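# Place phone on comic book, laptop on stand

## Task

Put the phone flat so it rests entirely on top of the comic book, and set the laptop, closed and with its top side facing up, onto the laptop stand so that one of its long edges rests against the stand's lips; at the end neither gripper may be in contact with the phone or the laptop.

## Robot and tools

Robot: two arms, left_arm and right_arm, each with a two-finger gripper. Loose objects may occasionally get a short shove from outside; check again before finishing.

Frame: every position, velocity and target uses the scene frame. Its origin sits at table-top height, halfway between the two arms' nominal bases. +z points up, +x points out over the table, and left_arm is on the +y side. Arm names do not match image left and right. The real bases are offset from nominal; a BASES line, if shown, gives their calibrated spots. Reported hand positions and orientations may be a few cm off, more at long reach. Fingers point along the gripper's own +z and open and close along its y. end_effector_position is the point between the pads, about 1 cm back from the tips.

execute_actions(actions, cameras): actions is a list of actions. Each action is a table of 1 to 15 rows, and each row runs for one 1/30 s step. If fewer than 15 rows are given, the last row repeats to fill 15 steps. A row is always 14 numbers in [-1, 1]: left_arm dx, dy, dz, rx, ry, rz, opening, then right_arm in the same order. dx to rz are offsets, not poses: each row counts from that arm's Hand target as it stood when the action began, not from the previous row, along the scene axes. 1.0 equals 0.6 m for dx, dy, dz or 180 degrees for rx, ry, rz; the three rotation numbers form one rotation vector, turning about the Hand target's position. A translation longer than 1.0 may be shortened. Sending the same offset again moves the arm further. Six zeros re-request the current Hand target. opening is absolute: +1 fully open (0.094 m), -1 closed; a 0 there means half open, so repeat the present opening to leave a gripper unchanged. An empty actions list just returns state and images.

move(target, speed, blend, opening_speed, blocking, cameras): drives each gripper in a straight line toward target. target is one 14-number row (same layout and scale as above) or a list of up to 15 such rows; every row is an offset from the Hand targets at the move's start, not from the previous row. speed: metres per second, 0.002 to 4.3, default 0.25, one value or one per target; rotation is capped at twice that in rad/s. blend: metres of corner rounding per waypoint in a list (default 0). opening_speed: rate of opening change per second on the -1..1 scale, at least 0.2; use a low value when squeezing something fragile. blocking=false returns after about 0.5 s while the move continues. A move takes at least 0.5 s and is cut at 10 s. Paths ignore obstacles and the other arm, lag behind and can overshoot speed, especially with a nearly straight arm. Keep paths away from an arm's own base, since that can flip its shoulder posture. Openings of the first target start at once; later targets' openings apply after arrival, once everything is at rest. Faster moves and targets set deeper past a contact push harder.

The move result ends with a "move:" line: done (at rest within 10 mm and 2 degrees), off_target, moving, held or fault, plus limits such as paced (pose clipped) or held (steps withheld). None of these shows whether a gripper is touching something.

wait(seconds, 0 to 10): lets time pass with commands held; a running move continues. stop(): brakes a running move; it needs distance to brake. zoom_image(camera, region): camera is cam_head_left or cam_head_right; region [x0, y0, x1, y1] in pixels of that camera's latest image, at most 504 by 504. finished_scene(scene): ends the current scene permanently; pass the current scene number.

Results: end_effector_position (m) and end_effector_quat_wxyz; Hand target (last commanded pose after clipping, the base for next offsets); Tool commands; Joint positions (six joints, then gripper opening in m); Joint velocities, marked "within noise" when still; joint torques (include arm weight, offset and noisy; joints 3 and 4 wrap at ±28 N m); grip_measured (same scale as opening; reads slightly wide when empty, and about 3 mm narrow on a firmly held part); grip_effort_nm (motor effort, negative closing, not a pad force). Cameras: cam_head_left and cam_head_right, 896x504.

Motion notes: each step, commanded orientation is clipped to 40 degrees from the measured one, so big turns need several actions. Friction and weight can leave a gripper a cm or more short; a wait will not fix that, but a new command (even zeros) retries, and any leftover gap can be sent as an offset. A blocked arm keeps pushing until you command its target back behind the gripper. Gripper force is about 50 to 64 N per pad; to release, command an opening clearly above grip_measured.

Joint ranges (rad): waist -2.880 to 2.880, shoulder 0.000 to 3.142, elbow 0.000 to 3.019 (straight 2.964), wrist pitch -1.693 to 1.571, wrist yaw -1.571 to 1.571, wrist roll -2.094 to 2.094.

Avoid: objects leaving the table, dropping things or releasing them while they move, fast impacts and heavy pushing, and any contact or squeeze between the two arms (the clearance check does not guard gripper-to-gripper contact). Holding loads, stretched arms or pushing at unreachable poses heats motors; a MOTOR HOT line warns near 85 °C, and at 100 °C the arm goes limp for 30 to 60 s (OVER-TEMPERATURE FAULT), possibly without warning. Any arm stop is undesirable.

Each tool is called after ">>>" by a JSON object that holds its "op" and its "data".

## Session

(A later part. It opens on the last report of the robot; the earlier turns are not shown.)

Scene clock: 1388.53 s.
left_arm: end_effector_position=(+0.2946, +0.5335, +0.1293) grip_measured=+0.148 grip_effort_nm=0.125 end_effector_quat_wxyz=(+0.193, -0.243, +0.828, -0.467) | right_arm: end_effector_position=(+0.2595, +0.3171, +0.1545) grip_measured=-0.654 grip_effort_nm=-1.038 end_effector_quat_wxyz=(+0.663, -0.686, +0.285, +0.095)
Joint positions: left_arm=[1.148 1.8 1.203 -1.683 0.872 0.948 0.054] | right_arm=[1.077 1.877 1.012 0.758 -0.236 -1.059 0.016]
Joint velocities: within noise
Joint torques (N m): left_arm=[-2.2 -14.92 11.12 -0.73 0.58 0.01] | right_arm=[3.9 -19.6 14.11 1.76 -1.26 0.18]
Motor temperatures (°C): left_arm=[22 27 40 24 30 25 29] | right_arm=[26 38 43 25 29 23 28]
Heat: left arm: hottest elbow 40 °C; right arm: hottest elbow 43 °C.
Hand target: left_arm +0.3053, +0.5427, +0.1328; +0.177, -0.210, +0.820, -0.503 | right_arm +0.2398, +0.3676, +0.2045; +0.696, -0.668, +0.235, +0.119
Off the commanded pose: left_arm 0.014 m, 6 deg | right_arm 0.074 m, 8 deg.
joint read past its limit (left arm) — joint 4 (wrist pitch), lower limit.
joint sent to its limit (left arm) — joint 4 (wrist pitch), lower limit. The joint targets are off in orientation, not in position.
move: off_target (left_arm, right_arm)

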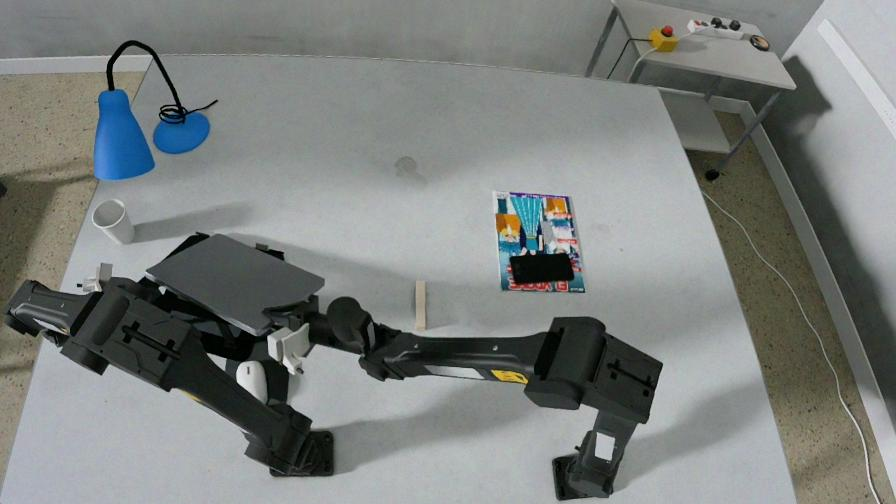

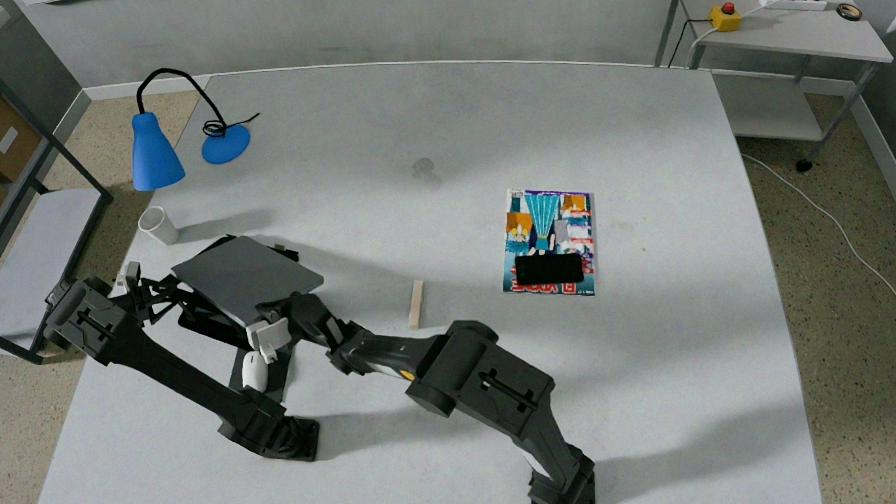

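>>> {"op": "move", "data": {"target": [[0.0,0.0,-0.065,0,0,0,0.15,0.0,0.0,0.0,0,0,0,-0.85],[0.04,-0.02,-0.065,0,0,0,0.15,0.0,0.0,0.0,0,0,0,-0.85]], "speed": 0.08, "cameras": ["cam_head_left","cam_head_right"]}}

>>> {"op": "zoom_image", "data": {"camera": "cam_head_left", "region": [110, 230, 230, 320]}}

>>> {"op": "zoom_image", "data": {"camera": "cam_head_right", "region": [120, 230, 240, 320]}}

Scene clock: 1394.53 s.
left_arm: end_effector_position=(+0.2996, +0.5359, +0.1140) grip_measured=+0.150 grip_effort_nm=-0.002 end_effector_quat_wxyz=(+0.189, -0.247, +0.818, -0.484) | right_arm: end_effector_position=(+0.2616, +0.3206, +0.1549) grip_measured=-0.654 grip_effort_nm=-1.038 end_effector_quat_wxyz=(+0.664, -0.685, +0.286, +0.094)
Joint positions: left_arm=[1.143 1.854 1.214 -1.683 0.889 0.958 0.054] | right_arm=[1.077 1.885 1.025 0.755 -0.233 -1.06 0.016]
Joint velocities: within noise
Joint torques (N m): left_arm=[-6.24 -9.93 10.86 -0.84 0.91 0.43] | right_arm=[3.84 -20.07 13.46 1.83 -1.37 0.18]
Motor temperatures (°C): left_arm=[22 27 40 24 30 25 29] | right_arm=[26 38 44 25 29 23 28]
Heat: left arm: hottest elbow 40 °C; right arm: hottest elbow 44 °C.
Hand target: left_arm +0.3291, +0.5307, +0.0937; +0.177, -0.211, +0.820, -0.503 | right_arm +0.2398, +0.3677, +0.2045; +0.696, -0.668, +0.235, +0.119
Off the commanded pose: left_arm 0.036 m, 5 deg | right_arm 0.072 m, 8 deg.
joint read past its limit (left arm) — joint 4 (wrist pitch), lower limit.
joint sent to its limit (left arm) — joint 4 (wrist pitch), lower limit. The joint targets are off in position, not in orientation.
move: off_target (left_arm, right_arm)

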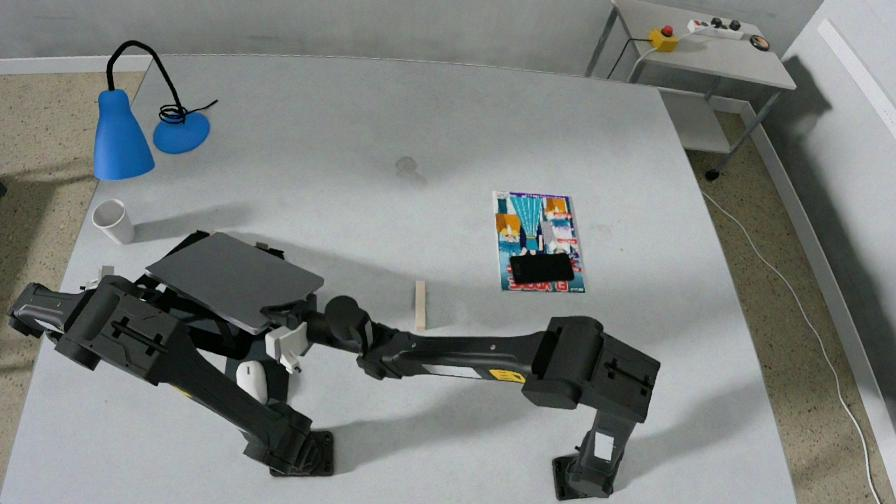

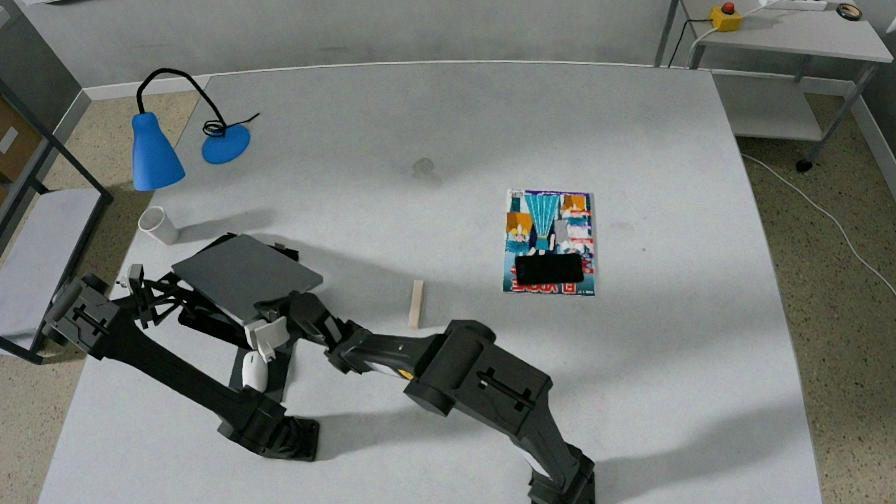

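Scaled by 4.200.

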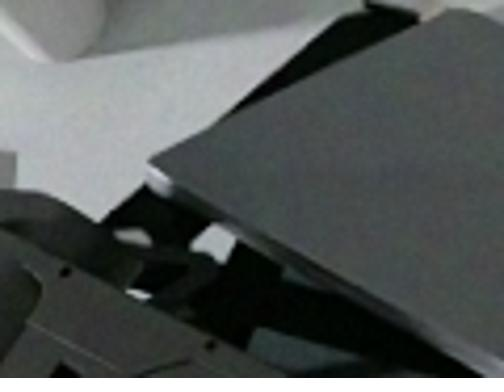

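Scaled by 4.200.

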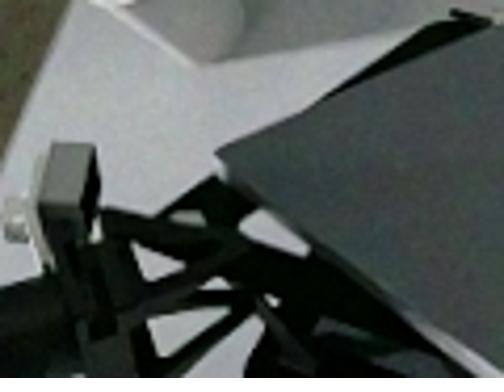

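>>> {"op": "move", "data": {"target": [[-0.015,0.09,0.045,0,0,0,-1,0.03,-0.06,0.0,0,0,0,-0.85],[-0.005,0.09,-0.045,0,0,0,-1,0.03,-0.06,0.0,0,0,0,-0.85]], "speed": 0.1, "cameras": ["cam_head_left","cam_head_right"]}}

>>> {"op": "zoom_image", "data": {"camera": "cam_head_left", "region": [90, 220, 290, 370]}}

>>> {"op": "zoom_image", "data": {"camera": "cam_head_right", "region": [110, 220, 310, 370]}}

Scene clock: 1407.53 s.
left_arm: end_effector_position=(+0.3195, +0.5599, +0.1264) grip_measured=-0.639 grip_effort_nm=-1.009 end_effector_quat_wxyz=(+0.184, -0.273, +0.816, -0.475) | right_arm: end_effector_position=(+0.2757, +0.3130, +0.1547) grip_measured=-0.654 grip_effort_nm=-1.038 end_effector_quat_wxyz=(+0.663, -0.686, +0.281, +0.103)
Joint positions: left_arm=[1.125 1.871 1.302 -1.683 0.903 0.847 0.017] | right_arm=[1.04 1.887 1.028 0.755 -0.289 -1.059 0.016]
Joint velocities: within noise
Joint torques (N m): left_arm=[-1.55 -4.19 13.72 -0.62 -0.63 1.66] | right_arm=[2.2 -22.95 9.11 2.63 -1.47 0.15]
Motor temperatures (°C): left_arm=[23 27 40 24 31 25 29] | right_arm=[26 39 47 25 30 23 28]
Heat: left arm: hottest elbow 40 °C; right arm: hottest elbow 47 °C.
Hand target: left_arm +0.3262, +0.5846, +0.0667; +0.177, -0.210, +0.820, -0.503 | right_arm +0.2578, +0.3316, +0.2043; +0.696, -0.668, +0.235, +0.119
Off the commanded pose: left_arm 0.065 m, 8 deg | right_arm 0.056 m, 7 deg.
joint read past its limit (left arm) — joint 4 (wrist pitch), lower limit.
joint sent to its limit (left arm) — joint 4 (wrist pitch), lower limit. The joint targets are off in position and orientation.
move: off_target (left_arm, right_arm)

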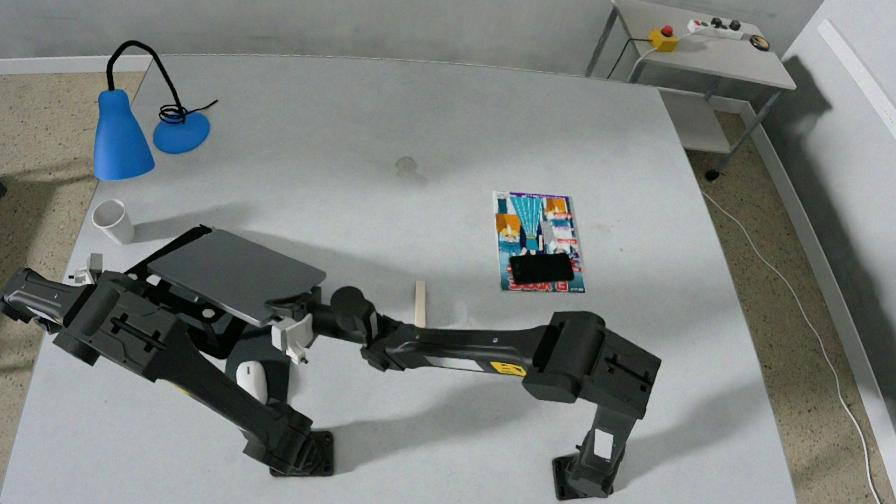

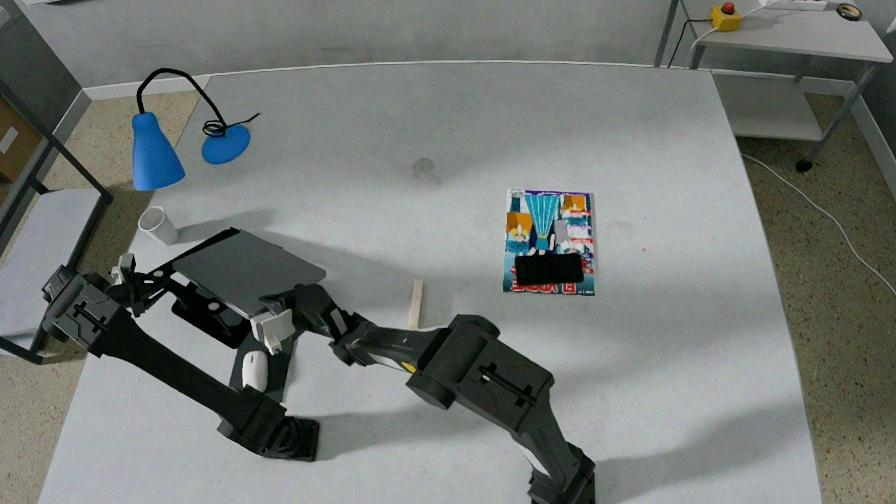

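Scaled by 2.520.

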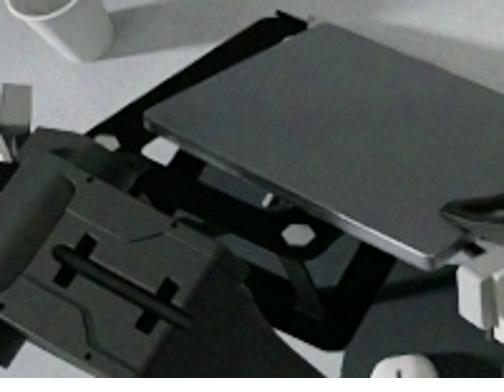

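Scaled by 2.520.

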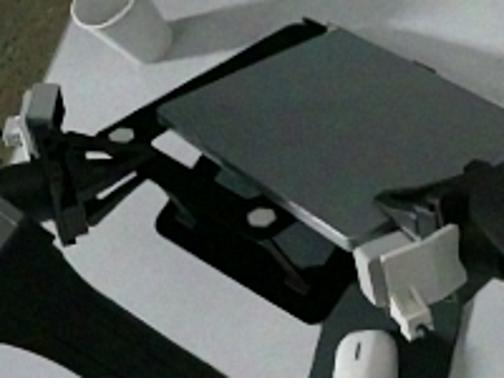

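>>> {"op": "move", "data": {"target": [[-0.01,-0.04,0.095,0,0,0,-1,0,0,0.02,0,0,0,-0.85],[-0.08,-0.2,0.1,0,0,0,-1,0,0,0.02,0,0,0,-0.85]], "speed": 0.08, "cameras": ["cam_head_left","cam_head_right"]}}

>>> {"op": "zoom_image", "data": {"camera": "cam_head_left", "region": [120, 210, 360, 370]}}

>>> {"op": "zoom_image", "data": {"camera": "cam_head_right", "region": [110, 210, 350, 370]}}

Scene clock: 1415.80 s.
left_arm: end_effector_position=(+0.2851, +0.4954, +0.1298) grip_measured=-0.652 grip_effort_nm=-1.009 end_effector_quat_wxyz=(+0.168, -0.305, +0.792, -0.501) | right_arm: end_effector_position=(+0.2654, +0.3159, +0.1651) grip_measured=-0.657 grip_effort_nm=-1.038 end_effector_quat_wxyz=(+0.666, -0.689, +0.264, +0.114)
Joint positions: left_arm=[1.146 1.738 1.079 -1.671 0.919 0.829 0.016] | right_arm=[1.048 1.87 1.028 0.75 -0.32 -1.063 0.016]
Joint velocities: within noise
Joint torques (N m): left_arm=[-3.96 -17.14 1.96 -1.2 -1.15 1.85] | right_arm=[1.73 -23.47 9.7 1.78 -0.43 0.2]
Motor temperatures (°C): left_arm=[23 27 41 24 31 26 29] | right_arm=[26 39 45 25 30 23 28]
Heat: left arm: hottest elbow 41 °C; right arm: hottest elbow 45 °C.
Hand target: left_arm +0.2781, +0.4646, +0.1267; +0.177, -0.210, +0.820, -0.503 | right_arm +0.2577, +0.3317, +0.2164; +0.696, -0.668, +0.234, +0.119
Off the commanded pose: left_arm 0.032 m, 11 deg | right_arm 0.054 m, 5 deg.
joint sent to its limit (left arm) — joint 4 (wrist pitch), lower limit. The joint targets still meet the commanded pose.
move: off_target (left_arm, right_arm)

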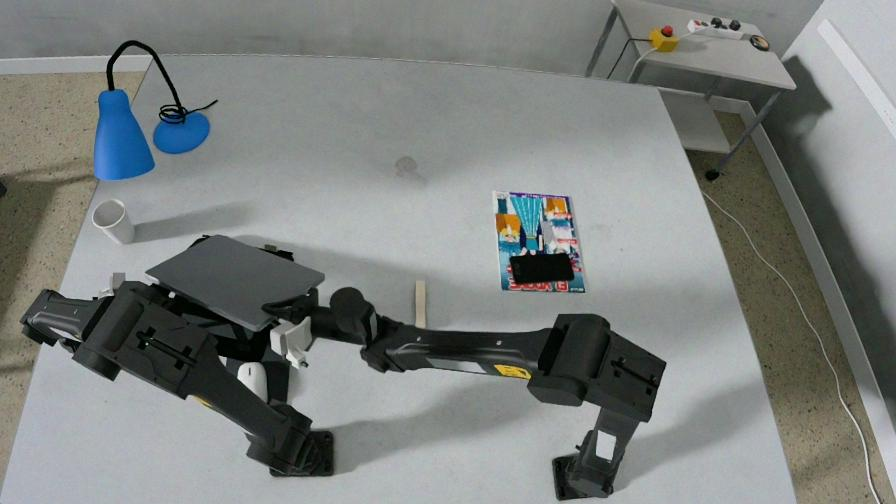

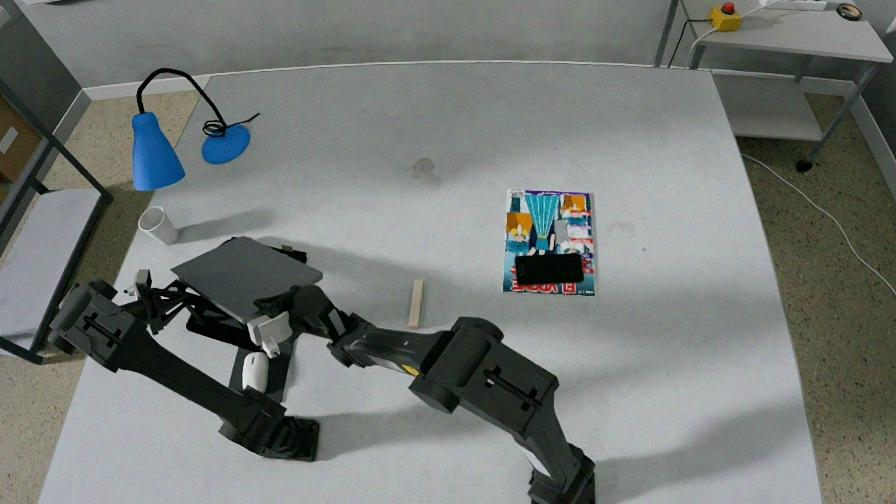

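Scaled by 2.100.

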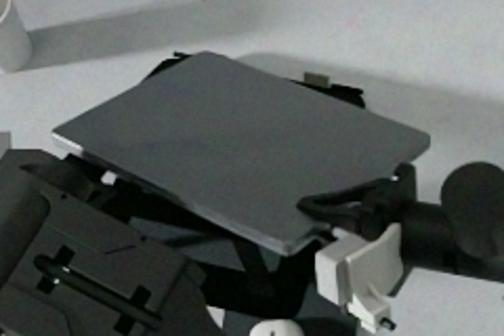

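Scaled by 2.100.

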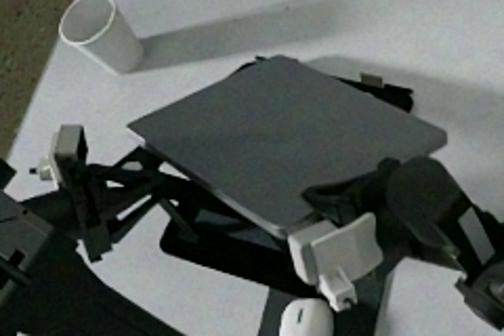

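>>> {"op": "move", "data": {"target": [[-0.02,-0.06,0.0,0,0,0,-1,0.02,0.03,0.03,0,0,0,-0.85],[-0.03,-0.07,0.0,0,0,0,-1,0.04,0.08,0.03,0,0,0,-0.85]], "speed": 0.08, "cameras": ["cam_head_left","cam_head_right"]}}

>>> {"op": "zoom_image", "data": {"camera": "cam_head_left", "region": [120, 210, 360, 370]}}

>>> {"op": "zoom_image", "data": {"camera": "cam_head_right", "region": [110, 210, 350, 370]}}

Scene clock: 1428.83 s.
left_arm: end_effector_position=(+0.2699, +0.4537, +0.1313) grip_measured=-0.644 grip_effort_nm=-1.043 end_effector_quat_wxyz=(+0.157, -0.329, +0.774, -0.518) | right_arm: end_effector_position=(+0.2544, +0.3433, +0.1922) grip_measured=-0.662 grip_effort_nm=-1.038 end_effector_quat_wxyz=(+0.661, -0.696, +0.249, +0.130)
Joint positions: left_arm=[1.146 1.654 0.947 -1.656 0.941 0.79 0.017] | right_arm=[1.076 1.856 1.11 0.648 -0.339 -1.066 0.016]
Joint velocities: left_arm=[-0.015 0.005 -0.007 0.002 0.007 -0.154 0] | right_arm=[within noise]
Joint torques (N m): left_arm=[-3.84 -16.32 1.87 -0.77 -2.02 2.35] | right_arm=[-0.03 -18.02 16.14 1.73 0.26 0.18]
Motor temperatures (°C): left_arm=[23 28 40 24 31 28 29] | right_arm=[26 40 44 25 28 23 28]
Heat: left arm: hottest elbow 40 °C; right arm: hottest elbow 44 °C.
Hand target: left_arm +0.2602, +0.4227, +0.1267; +0.177, -0.210, +0.820, -0.503 | right_arm +0.2816, +0.3797, +0.2345; +0.696, -0.668, +0.234, +0.119
Off the commanded pose: left_arm 0.033 m, 15 deg | right_arm 0.062 m, 6 deg.
move: off_target (left_arm, right_arm)

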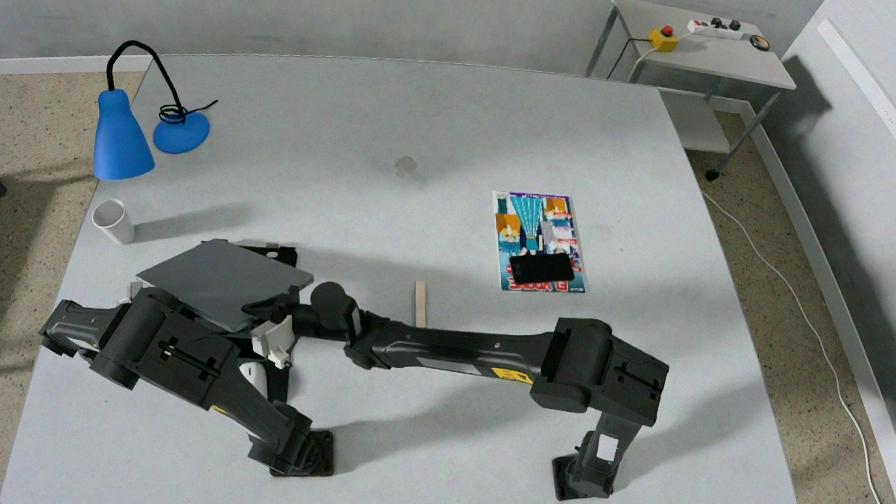

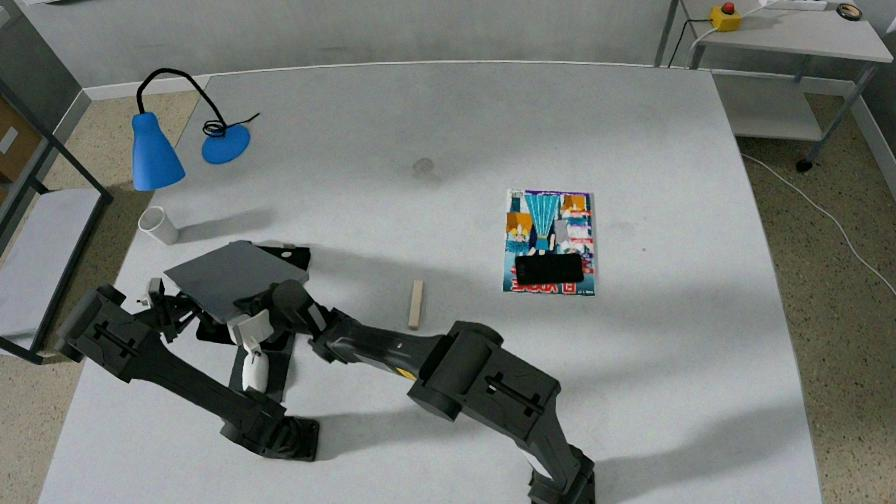

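Scaled by 2.100.

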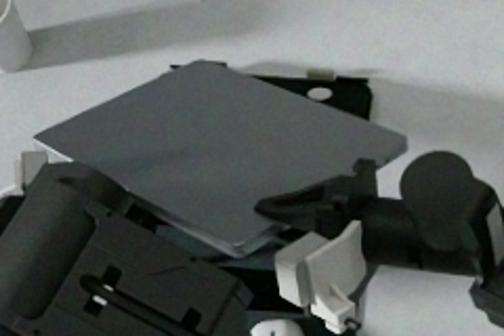

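Scaled by 2.100.

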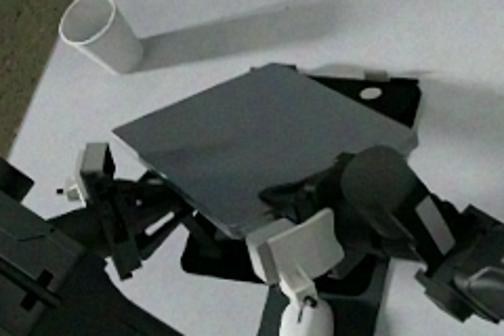

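>>> {"op": "move", "data": {"target": [[0,0,0.0,0,0,0,-1,0.08,-0.03,0.03,0,0,0.06,-0.85],[0,0,0.0,0,0,0,-1,0.17,-0.06,0.02,0,0,0.12,-0.85]], "speed": 0.1, "cameras": ["cam_head_left","cam_head_right"]}}

>>> {"op": "zoom_image", "data": {"camera": "cam_head_left", "region": [120, 210, 360, 370]}}

>>> {"op": "zoom_image", "data": {"camera": "cam_head_right", "region": [110, 210, 350, 370]}}

Scene clock: 1437.23 s.
left_arm: end_effector_position=(+0.2624, +0.4318, +0.1308) grip_measured=-0.655 grip_effort_nm=-1.009 end_effector_quat_wxyz=(+0.144, -0.300, +0.786, -0.521) | right_arm: end_effector_position=(+0.3547, +0.3236, +0.1895) grip_measured=-0.662 grip_effort_nm=-1.038 end_effector_quat_wxyz=(-0.629, +0.721, -0.123, -0.264)
Joint positions: left_arm=[1.128 1.63 0.908 -1.678 0.908 0.851 0.016] | right_arm=[0.83 2.028 1.384 0.522 -0.961 -1.104 0.016]
Joint velocities: within noise
Joint torques (N m): left_arm=[-2.61 -13.8 4.94 -0.36 -0.85 1.67] | right_arm=[-0.38 -24.35 15.49 1.47 0.08 0.54]
Motor temperatures (°C): left_arm=[23 28 39 24 33 29 30] | right_arm=[26 40 46 25 27 23 28]
Heat: left arm: hottest elbow 39 °C; right arm: hottest elbow 46 °C.
Hand target: left_arm +0.2602, +0.4227, +0.1268; +0.177, -0.210, +0.820, -0.503 | right_arm +0.3838, +0.3436, +0.2464; -0.662, +0.700, -0.105, -0.248
Off the commanded pose: left_arm 0.010 m, 12 deg | right_arm 0.067 m, 5 deg.
move: off_target (left_arm, right_arm)

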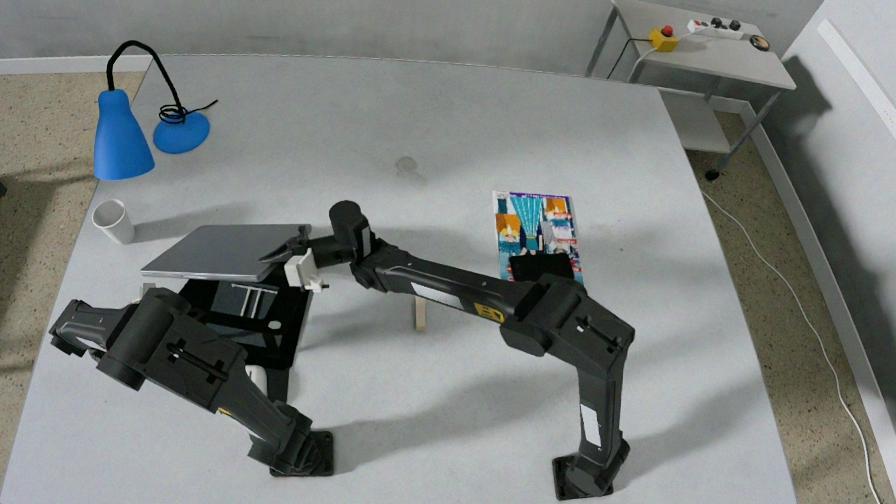

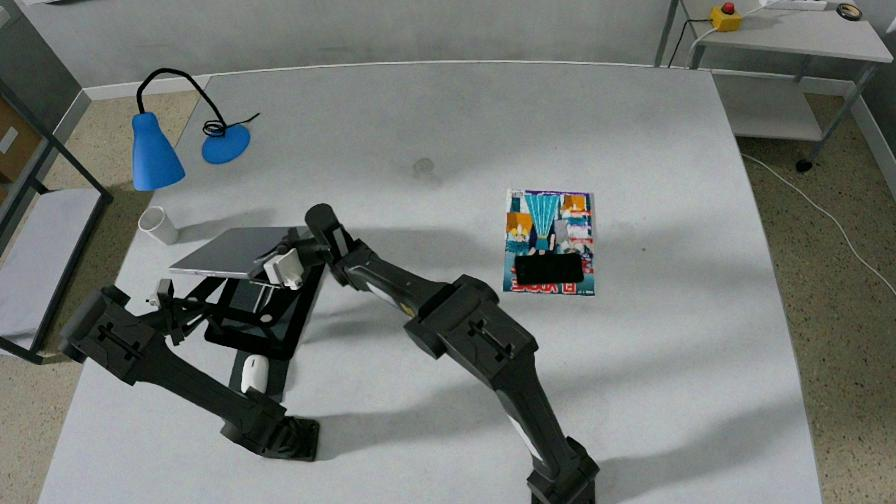

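Scaled by 2.100.

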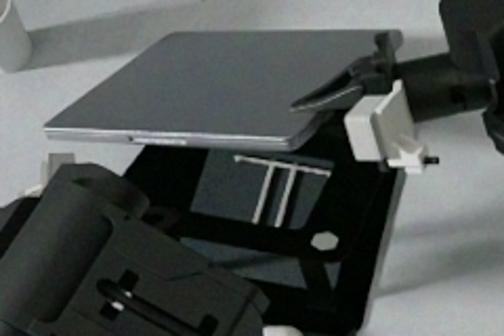

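Scaled by 2.100.

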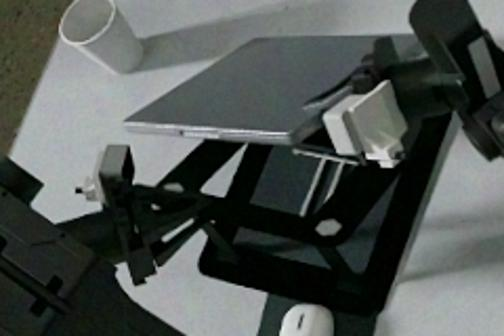

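>>> {"op": "move", "data": {"target": [[0,0,0.0,0,0,0,-1,-0.1,0,0.0,0,0,-0.03,-0.85],[0,0,0.0,0,0,0,-1,-0.16,-0.0,-0.01,0,0,-0.04,-0.85]], "speed": 0.1, "cameras": ["cam_head_left","cam_head_right"]}}

>>> {"op": "zoom_image", "data": {"camera": "cam_head_left", "region": [120, 210, 360, 370]}}

>>> {"op": "zoom_image", "data": {"camera": "cam_head_right", "region": [110, 210, 350, 370]}}

Scene clock: 1443.63 s.
left_arm: end_effector_position=(+0.2623, +0.4317, +0.1311) grip_measured=-0.655 grip_effort_nm=-1.009 end_effector_quat_wxyz=(+0.144, -0.300, +0.786, -0.521) | right_arm: end_effector_position=(+0.3015, +0.3428, +0.1735) grip_measured=-0.662 grip_effort_nm=-1.038 end_effector_quat_wxyz=(-0.644, +0.722, -0.164, -0.193)
Joint positions: left_arm=[1.128 1.629 0.908 -1.678 0.908 0.851 0.016] | right_arm=[0.949 1.97 1.242 0.604 -0.68 -1.135 0.016]
Joint velocities: within noise
Joint torques (N m): left_arm=[-2.9 -13.45 4.86 -0.16 -0.85 1.75] | right_arm=[1.38 -28.92 7.56 2.65 -0.34 0.77]
Motor temperatures (°C): left_arm=[22 28 39 24 32 29 30] | right_arm=[26 40 49 25 27 23 28]
Heat: left arm: hottest elbow 39 °C; right arm: hottest elbow 49 °C.
Hand target: left_arm +0.2602, +0.4227, +0.1268; +0.177, -0.211, +0.820, -0.503 | right_arm +0.2878, +0.3437, +0.2404; -0.676, +0.692, -0.149, -0.206
Off the commanded pose: left_arm 0.010 m, 12 deg | right_arm 0.068 m, 5 deg.
move: off_target (left_arm, right_arm)

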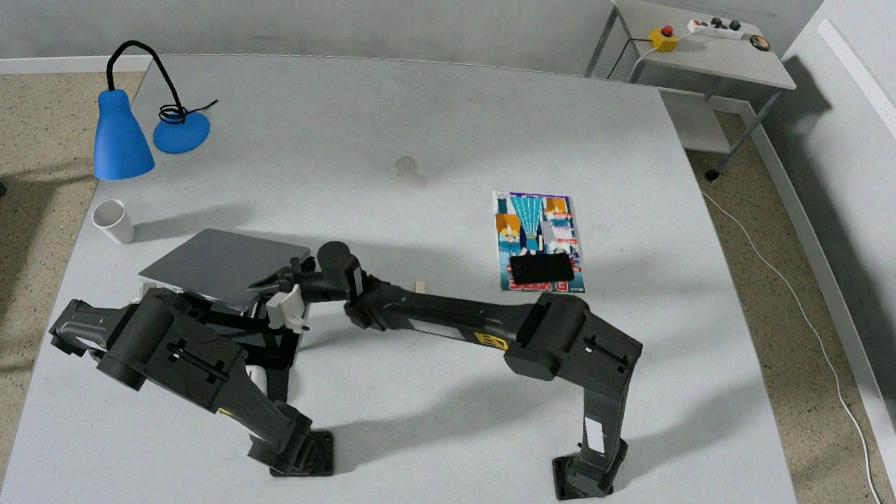

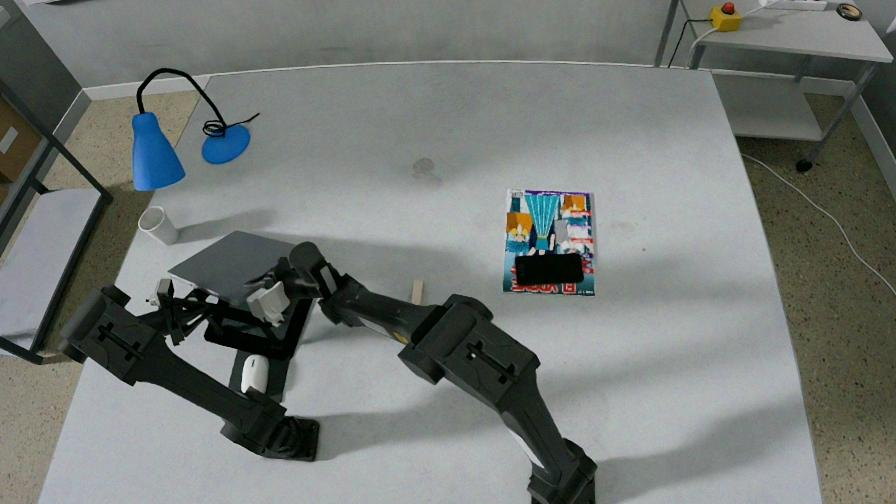

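Scaled by 2.100.

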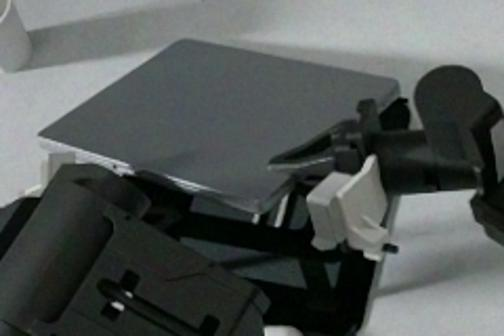

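Scaled by 2.100.

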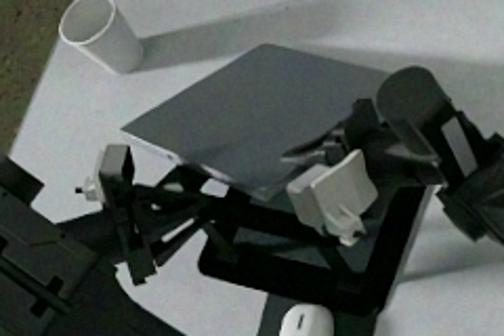

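>>> {"op": "move", "data": {"target": [[0,0,0.0,0,0,0,-1,0.0,-0.04,-0.16,0,0,0.06,-0.85]], "speed": 0.1, "cameras": ["cam_head_left","cam_head_right"]}}

>>> {"op": "zoom_image", "data": {"camera": "cam_head_left", "region": [120, 210, 360, 370]}}

>>> {"op": "zoom_image", "data": {"camera": "cam_head_right", "region": [110, 210, 350, 370]}}

Scene clock: 1452.63 s.
left_arm: end_effector_position=(+0.2598, +0.4284, +0.1291) grip_measured=-0.655 grip_effort_nm=-0.999 end_effector_quat_wxyz=(+0.138, -0.300, +0.786, -0.522) | right_arm: end_effector_position=(+0.3054, +0.3140, +0.1500) grip_measured=-0.662 grip_effort_nm=-1.038 end_effector_quat_wxyz=(+0.662, -0.703, +0.097, +0.242)
Joint positions: left_arm=[1.128 1.629 0.9 -1.678 0.899 0.849 0.016] | right_arm=[0.883 2.05 1.215 0.824 -0.895 -1.092 0.016]
Joint velocities: within noise
Joint torques (N m): left_arm=[-2.96 -13.57 5.78 -0.18 -0.55 1.75] | right_arm=[1.73 -21.13 6.82 1.84 -1.38 0.47]
Motor temperatures (°C): left_arm=[22 27 38 24 32 29 30] | right_arm=[26 42 47 25 27 24 29]
Heat: left arm: hottest elbow 38 °C; right arm: hottest elbow 47 °C.
Hand target: left_arm +0.2601, +0.4227, +0.1268; +0.177, -0.210, +0.820, -0.503 | right_arm +0.2878, +0.3196, +0.1443; +0.653, -0.703, +0.083, +0.268
Off the commanded pose: left_arm 0.006 m, 12 deg | right_arm 0.019 m, 4 deg.
move: off_target (left_arm, right_arm)

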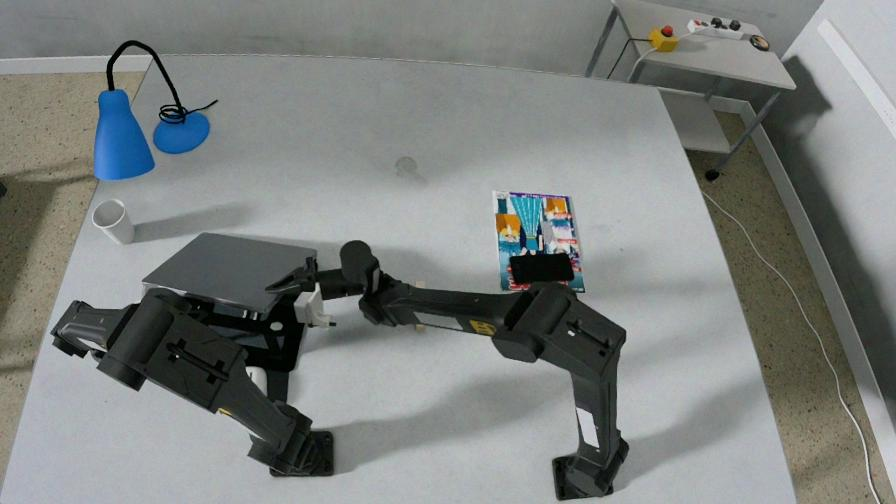

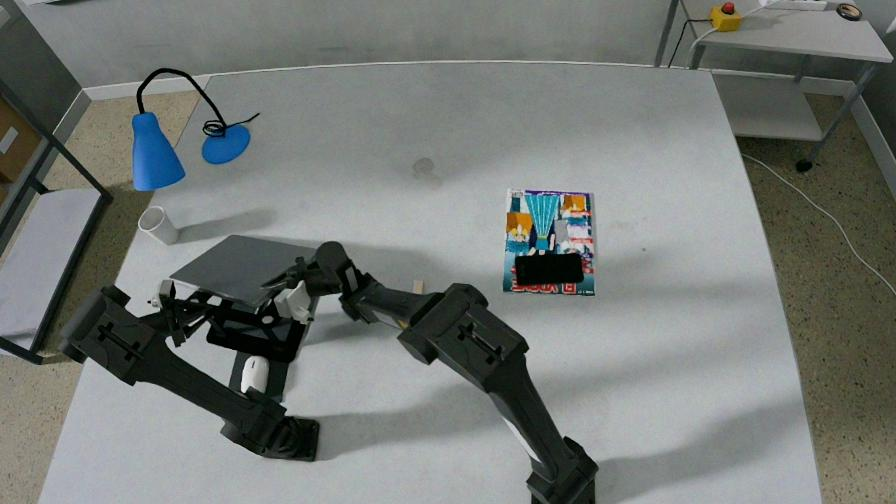

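Scaled by 2.100.

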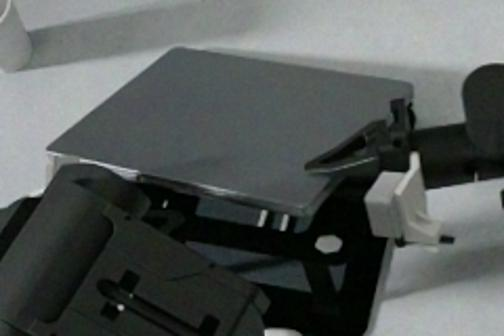

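Scaled by 2.100.

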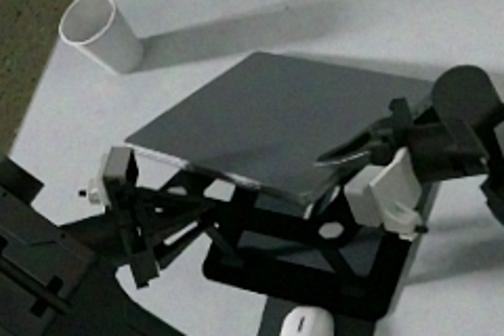

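>>> {"op": "move", "data": {"target": [[0,0,0.0,0,0,0,-1,0.0,0.0,0.06,0,0,0.0,-0.85],[0,0,0.0,0,0,0,-1,-0.05,-0.09,0.06,0,0,0.0,-0.85]], "speed": 0.1, "cameras": ["cam_head_left","cam_head_right"]}}

>>> {"op": "zoom_image", "data": {"camera": "cam_head_left", "region": [120, 210, 360, 370]}}

>>> {"op": "zoom_image", "data": {"camera": "cam_head_right", "region": [110, 210, 350, 370]}}

Scene clock: 1459.07 s.
left_arm: end_effector_position=(+0.2584, +0.4266, +0.1280) grip_measured=-0.655 grip_effort_nm=-1.009 end_effector_quat_wxyz=(+0.133, -0.302, +0.786, -0.522) | right_arm: end_effector_position=(+0.2866, +0.2696, +0.1588) grip_measured=-0.662 grip_effort_nm=-1.038 end_effector_quat_wxyz=(+0.655, -0.707, +0.112, +0.243)
Joint positions: left_arm=[1.128 1.628 0.896 -1.678 0.893 0.845 0.016] | right_arm=[0.861 1.937 1.059 0.84 -0.901 -1.088 0.016]
Joint velocities: within noise
Joint torques (N m): left_arm=[-3.37 -13.74 5.98 -0.16 -0.36 1.72] | right_arm=[2.02 -24.35 4.41 1.58 -1.83 0.4]
Motor temperatures (°C): left_arm=[22 27 38 24 31 29 30] | right_arm=[26 43 46 25 28 24 29]
Heat: left arm: hottest elbow 38 °C; right arm: hottest elbow 46 °C.
Hand target: left_arm +0.2601, +0.4227, +0.1268; +0.177, -0.211, +0.820, -0.503 | right_arm +0.2578, +0.2655, +0.1803; +0.654, -0.703, +0.083, +0.268
Off the commanded pose: left_arm 0.004 m, 12 deg | right_arm 0.036 m, 4 deg.
move: off_target (left_arm, right_arm)

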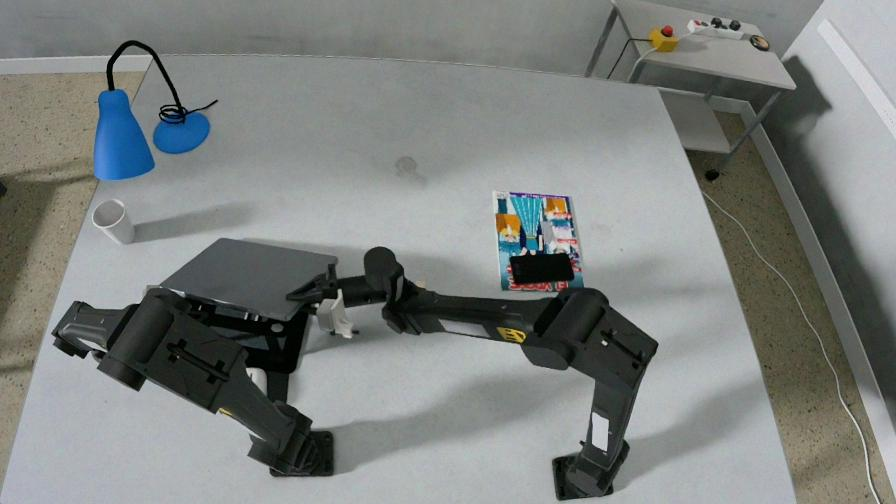

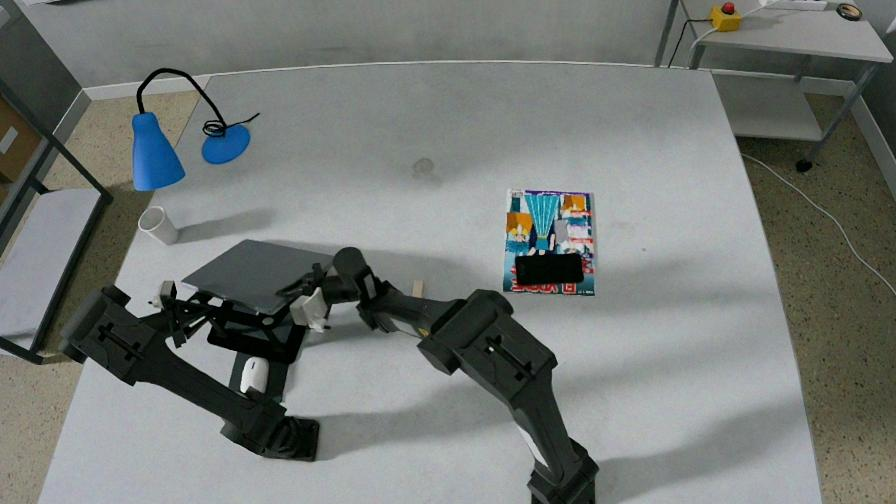

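Scaled by 2.100.

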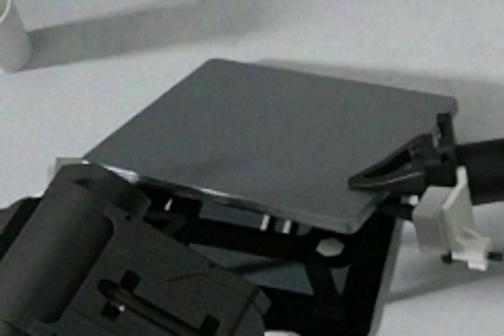

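Scaled by 2.100.

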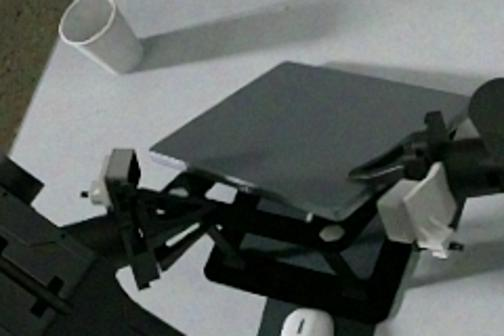

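>>> {"op": "move", "data": {"target": [[0,0,0.0,0,0,0,-0.4,0.0,0.0,0.0,0,0,0.0,-0.85],[-0.05,0.08,-0.01,0,0,0,-0.4,0.0,0.0,0.0,0,0,0.0,-0.85],[-0.06,0.2,0.03,0,0,0,-0.4,0.0,0.0,0.0,0,0,0.0,-0.85]], "speed": 0.1, "cameras": ["cam_head_left","cam_head_right"]}}

>>> {"op": "zoom_image", "data": {"camera": "cam_head_left", "region": [120, 210, 360, 370]}}

>>> {"op": "zoom_image", "data": {"camera": "cam_head_right", "region": [110, 210, 350, 370]}}

Scene clock: 1467.40 s.
left_arm: end_effector_position=(+0.2230, +0.5209, +0.1381) grip_measured=-0.399 grip_effort_nm=-0.037 end_effector_quat_wxyz=(+0.202, -0.257, +0.843, -0.428) | right_arm: end_effector_position=(+0.2796, +0.2662, +0.1611) grip_measured=-0.662 grip_effort_nm=-1.038 end_effector_quat_wxyz=(-0.651, +0.707, -0.107, -0.255)
Joint positions: left_arm=[1.298 1.667 1.08 -1.683 0.765 1.027 0.028] | right_arm=[0.862 1.926 1.048 0.841 -0.926 -1.077 0.016]
Joint velocities: within noise
Joint torques (N m): left_arm=[-0.67 -12.86 12.3 -0.64 0.26 0.07] | right_arm=[1.9 -23.36 5 1.72 -0.97 0.3]
Motor temperatures (°C): left_arm=[22 27 38 24 31 29 30] | right_arm=[26 43 44 25 30 24 29]
Heat: left arm: hottest elbow 38 °C; right arm: hottest elbow 44 °C.
Hand target: left_arm +0.2242, +0.5427, +0.1448; +0.177, -0.210, +0.820, -0.503 | right_arm +0.2577, +0.2656, +0.1803; -0.653, +0.703, -0.083, -0.268
Off the commanded pose: left_arm 0.023 m, 11 deg | right_arm 0.029 m, 3 deg.
joint read past its limit (left arm) — joint 4 (wrist pitch), lower limit.
joint sent to its limit (left arm) — joint 4 (wrist pitch), lower limit. The joint targets are off in orientation, not in position.
move: off_target (left_arm, right_arm)

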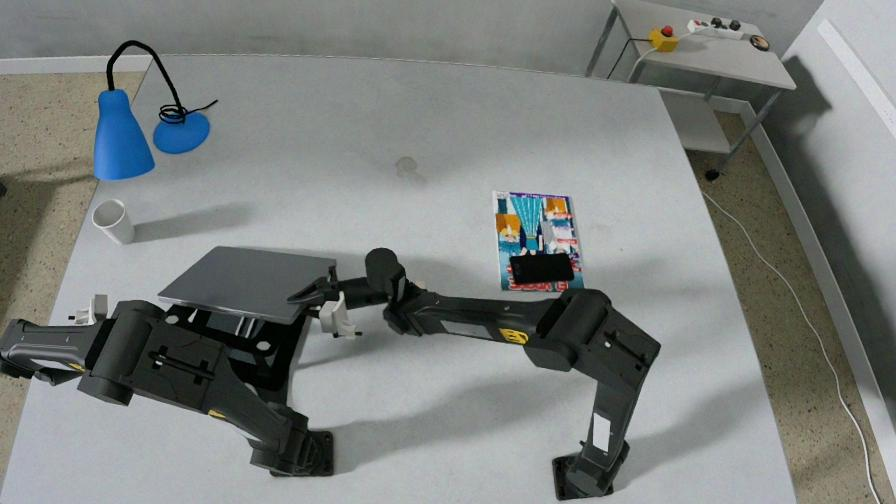

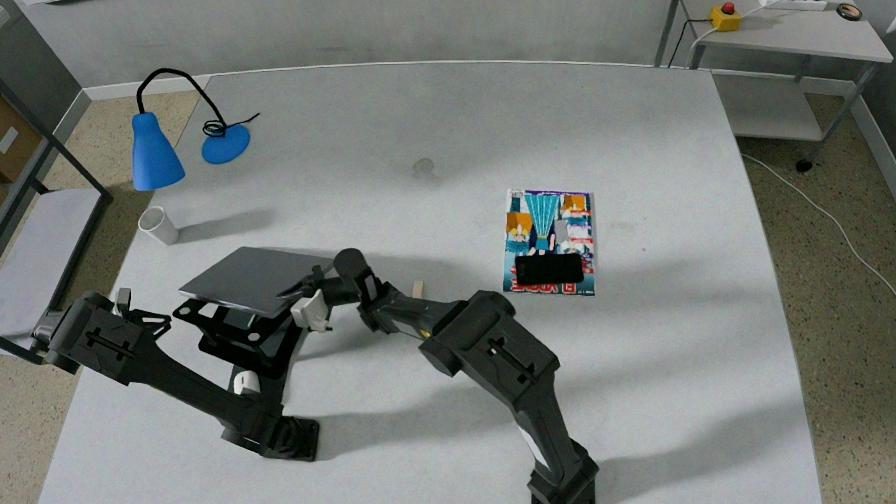

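Scaled by 2.100.

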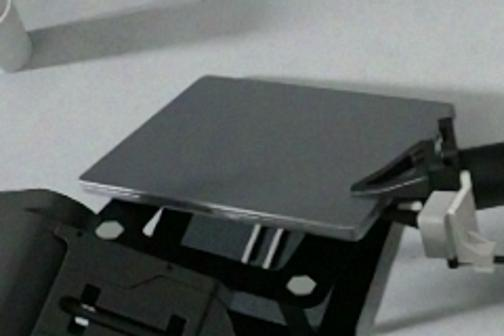

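Scaled by 2.100.

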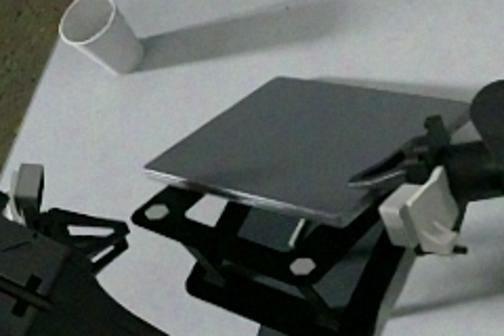

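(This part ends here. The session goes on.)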